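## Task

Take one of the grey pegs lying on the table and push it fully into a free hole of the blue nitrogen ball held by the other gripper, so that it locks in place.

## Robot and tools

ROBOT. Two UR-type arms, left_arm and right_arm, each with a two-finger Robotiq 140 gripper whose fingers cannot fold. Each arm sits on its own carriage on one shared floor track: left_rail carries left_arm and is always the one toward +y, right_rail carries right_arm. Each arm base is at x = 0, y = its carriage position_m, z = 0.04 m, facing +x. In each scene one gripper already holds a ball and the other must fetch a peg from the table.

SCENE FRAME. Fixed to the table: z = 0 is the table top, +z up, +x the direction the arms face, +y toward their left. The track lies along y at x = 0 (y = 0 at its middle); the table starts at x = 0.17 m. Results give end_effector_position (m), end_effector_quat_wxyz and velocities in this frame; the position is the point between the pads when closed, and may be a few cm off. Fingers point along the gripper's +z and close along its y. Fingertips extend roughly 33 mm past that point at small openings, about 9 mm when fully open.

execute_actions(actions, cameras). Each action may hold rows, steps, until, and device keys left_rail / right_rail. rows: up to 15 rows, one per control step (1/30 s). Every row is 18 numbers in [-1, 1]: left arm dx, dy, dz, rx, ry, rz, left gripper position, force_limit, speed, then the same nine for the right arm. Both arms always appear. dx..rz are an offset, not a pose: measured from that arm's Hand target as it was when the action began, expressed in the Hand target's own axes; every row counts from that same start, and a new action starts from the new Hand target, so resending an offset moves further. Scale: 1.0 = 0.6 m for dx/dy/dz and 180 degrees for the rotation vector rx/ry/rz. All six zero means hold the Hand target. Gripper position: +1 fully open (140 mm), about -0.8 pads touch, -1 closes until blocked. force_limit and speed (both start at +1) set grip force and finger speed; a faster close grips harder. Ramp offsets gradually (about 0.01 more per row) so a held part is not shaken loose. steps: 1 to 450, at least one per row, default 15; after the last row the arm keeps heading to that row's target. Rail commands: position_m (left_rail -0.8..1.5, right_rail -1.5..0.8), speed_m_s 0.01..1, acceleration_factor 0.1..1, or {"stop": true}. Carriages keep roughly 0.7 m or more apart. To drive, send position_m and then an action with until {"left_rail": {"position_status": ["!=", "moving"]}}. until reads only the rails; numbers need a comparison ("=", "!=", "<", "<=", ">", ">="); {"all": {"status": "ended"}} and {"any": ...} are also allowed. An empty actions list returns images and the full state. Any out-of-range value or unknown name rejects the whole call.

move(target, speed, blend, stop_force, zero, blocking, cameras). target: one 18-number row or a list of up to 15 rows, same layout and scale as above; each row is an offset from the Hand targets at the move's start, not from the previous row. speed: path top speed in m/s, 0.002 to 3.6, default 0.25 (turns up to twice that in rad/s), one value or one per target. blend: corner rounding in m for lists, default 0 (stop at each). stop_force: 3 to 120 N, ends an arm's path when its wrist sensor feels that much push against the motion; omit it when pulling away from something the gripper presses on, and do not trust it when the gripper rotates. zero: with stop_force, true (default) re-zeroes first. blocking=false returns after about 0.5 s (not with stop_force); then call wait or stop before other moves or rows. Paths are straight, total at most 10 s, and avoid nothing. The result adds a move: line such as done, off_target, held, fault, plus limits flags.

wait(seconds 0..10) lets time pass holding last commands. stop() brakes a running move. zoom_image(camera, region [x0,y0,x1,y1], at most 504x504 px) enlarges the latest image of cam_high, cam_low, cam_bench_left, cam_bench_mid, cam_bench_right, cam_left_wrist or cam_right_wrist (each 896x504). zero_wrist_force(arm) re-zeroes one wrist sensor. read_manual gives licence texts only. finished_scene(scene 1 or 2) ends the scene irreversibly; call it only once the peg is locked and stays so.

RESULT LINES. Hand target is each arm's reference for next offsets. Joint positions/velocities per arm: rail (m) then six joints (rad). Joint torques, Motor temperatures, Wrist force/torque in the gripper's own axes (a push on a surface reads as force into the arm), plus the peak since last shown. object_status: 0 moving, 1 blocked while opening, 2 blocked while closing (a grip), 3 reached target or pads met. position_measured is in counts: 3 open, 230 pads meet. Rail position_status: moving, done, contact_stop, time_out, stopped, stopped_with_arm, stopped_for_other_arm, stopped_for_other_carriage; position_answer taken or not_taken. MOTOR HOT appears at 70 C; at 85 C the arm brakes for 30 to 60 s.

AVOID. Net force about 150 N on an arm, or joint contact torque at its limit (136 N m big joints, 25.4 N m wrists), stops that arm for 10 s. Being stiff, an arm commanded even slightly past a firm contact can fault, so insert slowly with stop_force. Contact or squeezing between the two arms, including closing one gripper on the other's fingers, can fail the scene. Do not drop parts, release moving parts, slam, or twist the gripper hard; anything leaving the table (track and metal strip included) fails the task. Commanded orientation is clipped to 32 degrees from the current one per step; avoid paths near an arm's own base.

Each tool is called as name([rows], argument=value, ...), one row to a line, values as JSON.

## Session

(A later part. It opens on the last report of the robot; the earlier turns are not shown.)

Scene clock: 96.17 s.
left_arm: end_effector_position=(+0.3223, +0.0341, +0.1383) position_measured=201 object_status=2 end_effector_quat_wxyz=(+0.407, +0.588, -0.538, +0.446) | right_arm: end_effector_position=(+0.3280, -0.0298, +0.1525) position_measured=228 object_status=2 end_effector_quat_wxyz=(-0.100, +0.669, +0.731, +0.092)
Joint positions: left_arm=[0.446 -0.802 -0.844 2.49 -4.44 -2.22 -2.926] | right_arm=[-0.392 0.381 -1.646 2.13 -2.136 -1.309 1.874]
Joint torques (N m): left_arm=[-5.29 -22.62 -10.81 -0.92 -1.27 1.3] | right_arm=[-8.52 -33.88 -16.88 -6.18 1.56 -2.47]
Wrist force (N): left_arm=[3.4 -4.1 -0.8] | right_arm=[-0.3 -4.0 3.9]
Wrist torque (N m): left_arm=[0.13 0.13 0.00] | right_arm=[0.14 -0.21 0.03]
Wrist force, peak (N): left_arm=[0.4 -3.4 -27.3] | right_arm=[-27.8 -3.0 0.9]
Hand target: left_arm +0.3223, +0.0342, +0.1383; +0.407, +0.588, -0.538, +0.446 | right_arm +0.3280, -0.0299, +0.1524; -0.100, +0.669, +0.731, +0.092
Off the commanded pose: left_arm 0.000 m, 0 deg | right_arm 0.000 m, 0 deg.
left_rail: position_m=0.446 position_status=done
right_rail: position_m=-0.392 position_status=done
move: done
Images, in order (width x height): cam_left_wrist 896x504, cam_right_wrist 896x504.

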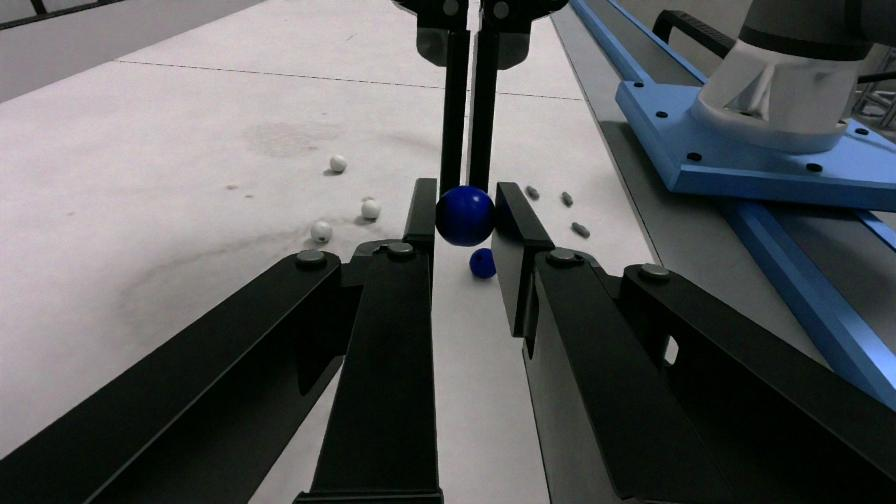

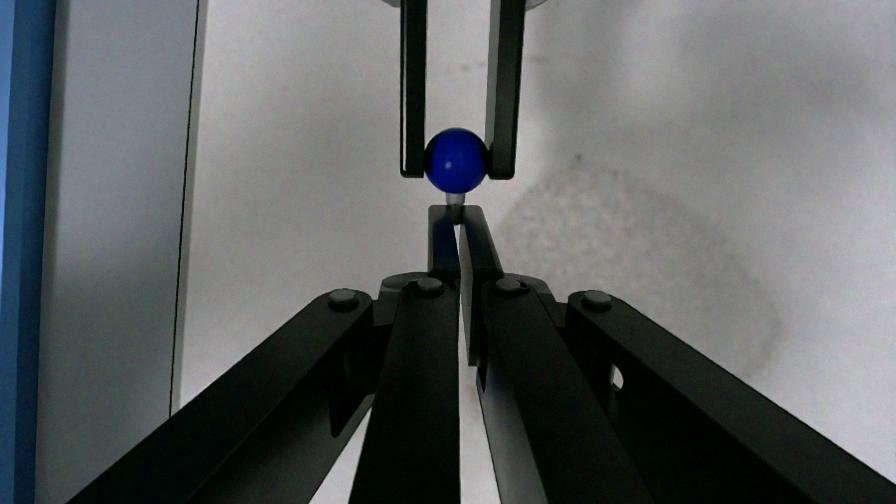

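move(target=[0,0,0,0,0,0,-1,1,1, -0.0005,0,0,0,0,0,-1,1,-1], speed=0.01)

move(target=[0,0,0,0,0,0,-1,1,1, 0.0009,0,0,0,0,0,-1,1,-1], speed=0.01)

Scene clock: 101.97 s.
left_arm: end_effector_position=(+0.3223, +0.0342, +0.1383) position_measured=201 object_status=2 end_effector_quat_wxyz=(+0.407, +0.588, -0.538, +0.446) | right_arm: end_effector_position=(+0.3280, -0.0302, +0.1523) position_measured=228 object_status=2 end_effector_quat_wxyz=(-0.100, +0.669, +0.731, +0.092)
Joint positions: left_arm=[0.446 -0.802 -0.844 2.49 -4.44 -2.22 -2.926] | right_arm=[-0.392 0.381 -1.647 2.131 -2.136 -1.31 1.873]
Joint torques (N m): left_arm=[-5.09 -19.99 10.08 -1 0.4 1.32] | right_arm=[-11.99 -32.88 -15.62 -1.49 -0.76 -2.58]
Wrist force (N): left_arm=[3.9 -3.6 8.4] | right_arm=[9.5 -3.0 4.7]
Wrist torque (N m): left_arm=[0.10 0.21 0.00] | right_arm=[0.23 0.06 0.02]
Wrist force, peak (N): left_arm=[4.1 -3.8 8.4] | right_arm=[9.5 -3.0 4.7]
Hand target: left_arm +0.3223, +0.0342, +0.1383; +0.407, +0.588, -0.538, +0.446 | right_arm +0.3280, -0.0302, +0.1523; -0.100, +0.669, +0.731, +0.092
Off the commanded pose: left_arm 0.000 m, 0 deg | right_arm 0.000 m, 0 deg.
left_rail: position_m=0.446 position_status=done
right_rail: position_m=-0.392 position_status=done
move: done

Scene clock: 102.67 s.
left_arm: end_effector_position=(+0.3223, +0.0342, +0.1383) position_measured=201 object_status=2 end_effector_quat_wxyz=(+0.407, +0.588, -0.538, +0.446) | right_arm: end_effector_position=(+0.3280, -0.0297, +0.1524) position_measured=228 object_status=2 end_effector_quat_wxyz=(-0.100, +0.669, +0.731, +0.092)
Joint positions: left_arm=[0.446 -0.802 -0.844 2.49 -4.44 -2.22 -2.926] | right_arm=[-0.392 0.382 -1.646 2.13 -2.136 -1.31 1.874]
Joint torques (N m): left_arm=[-5.2 -20.22 10.13 -1.04 0.32 1.34] | right_arm=[6.55 -11.52 -33.25 -2.67 -1.52 2.57]
Wrist force (N): left_arm=[3.1 -4.6 -1.0] | right_arm=[-0.5 -4.1 3.7]
Wrist torque (N m): left_arm=[0.11 0.13 -0.01] | right_arm=[0.21 -0.17 -0.12]
Wrist force, peak (N): left_arm=[4.2 -3.5 8.7] | right_arm=[9.6 -3.0 4.5]
Hand target: left_arm +0.3223, +0.0342, +0.1383; +0.407, +0.588, -0.538, +0.446 | right_arm +0.3280, -0.0297, +0.1525; -0.100, +0.669, +0.731, +0.092
Off the commanded pose: left_arm 0.000 m, 0 deg | right_arm 0.000 m, 0 deg.
left_rail: position_m=0.446 position_status=done
right_rail: position_m=-0.392 position_status=done
move: done

Locked (it held 9.5 N without sliding).

finished_scene(scene=2)

The scene is finished: the task was done.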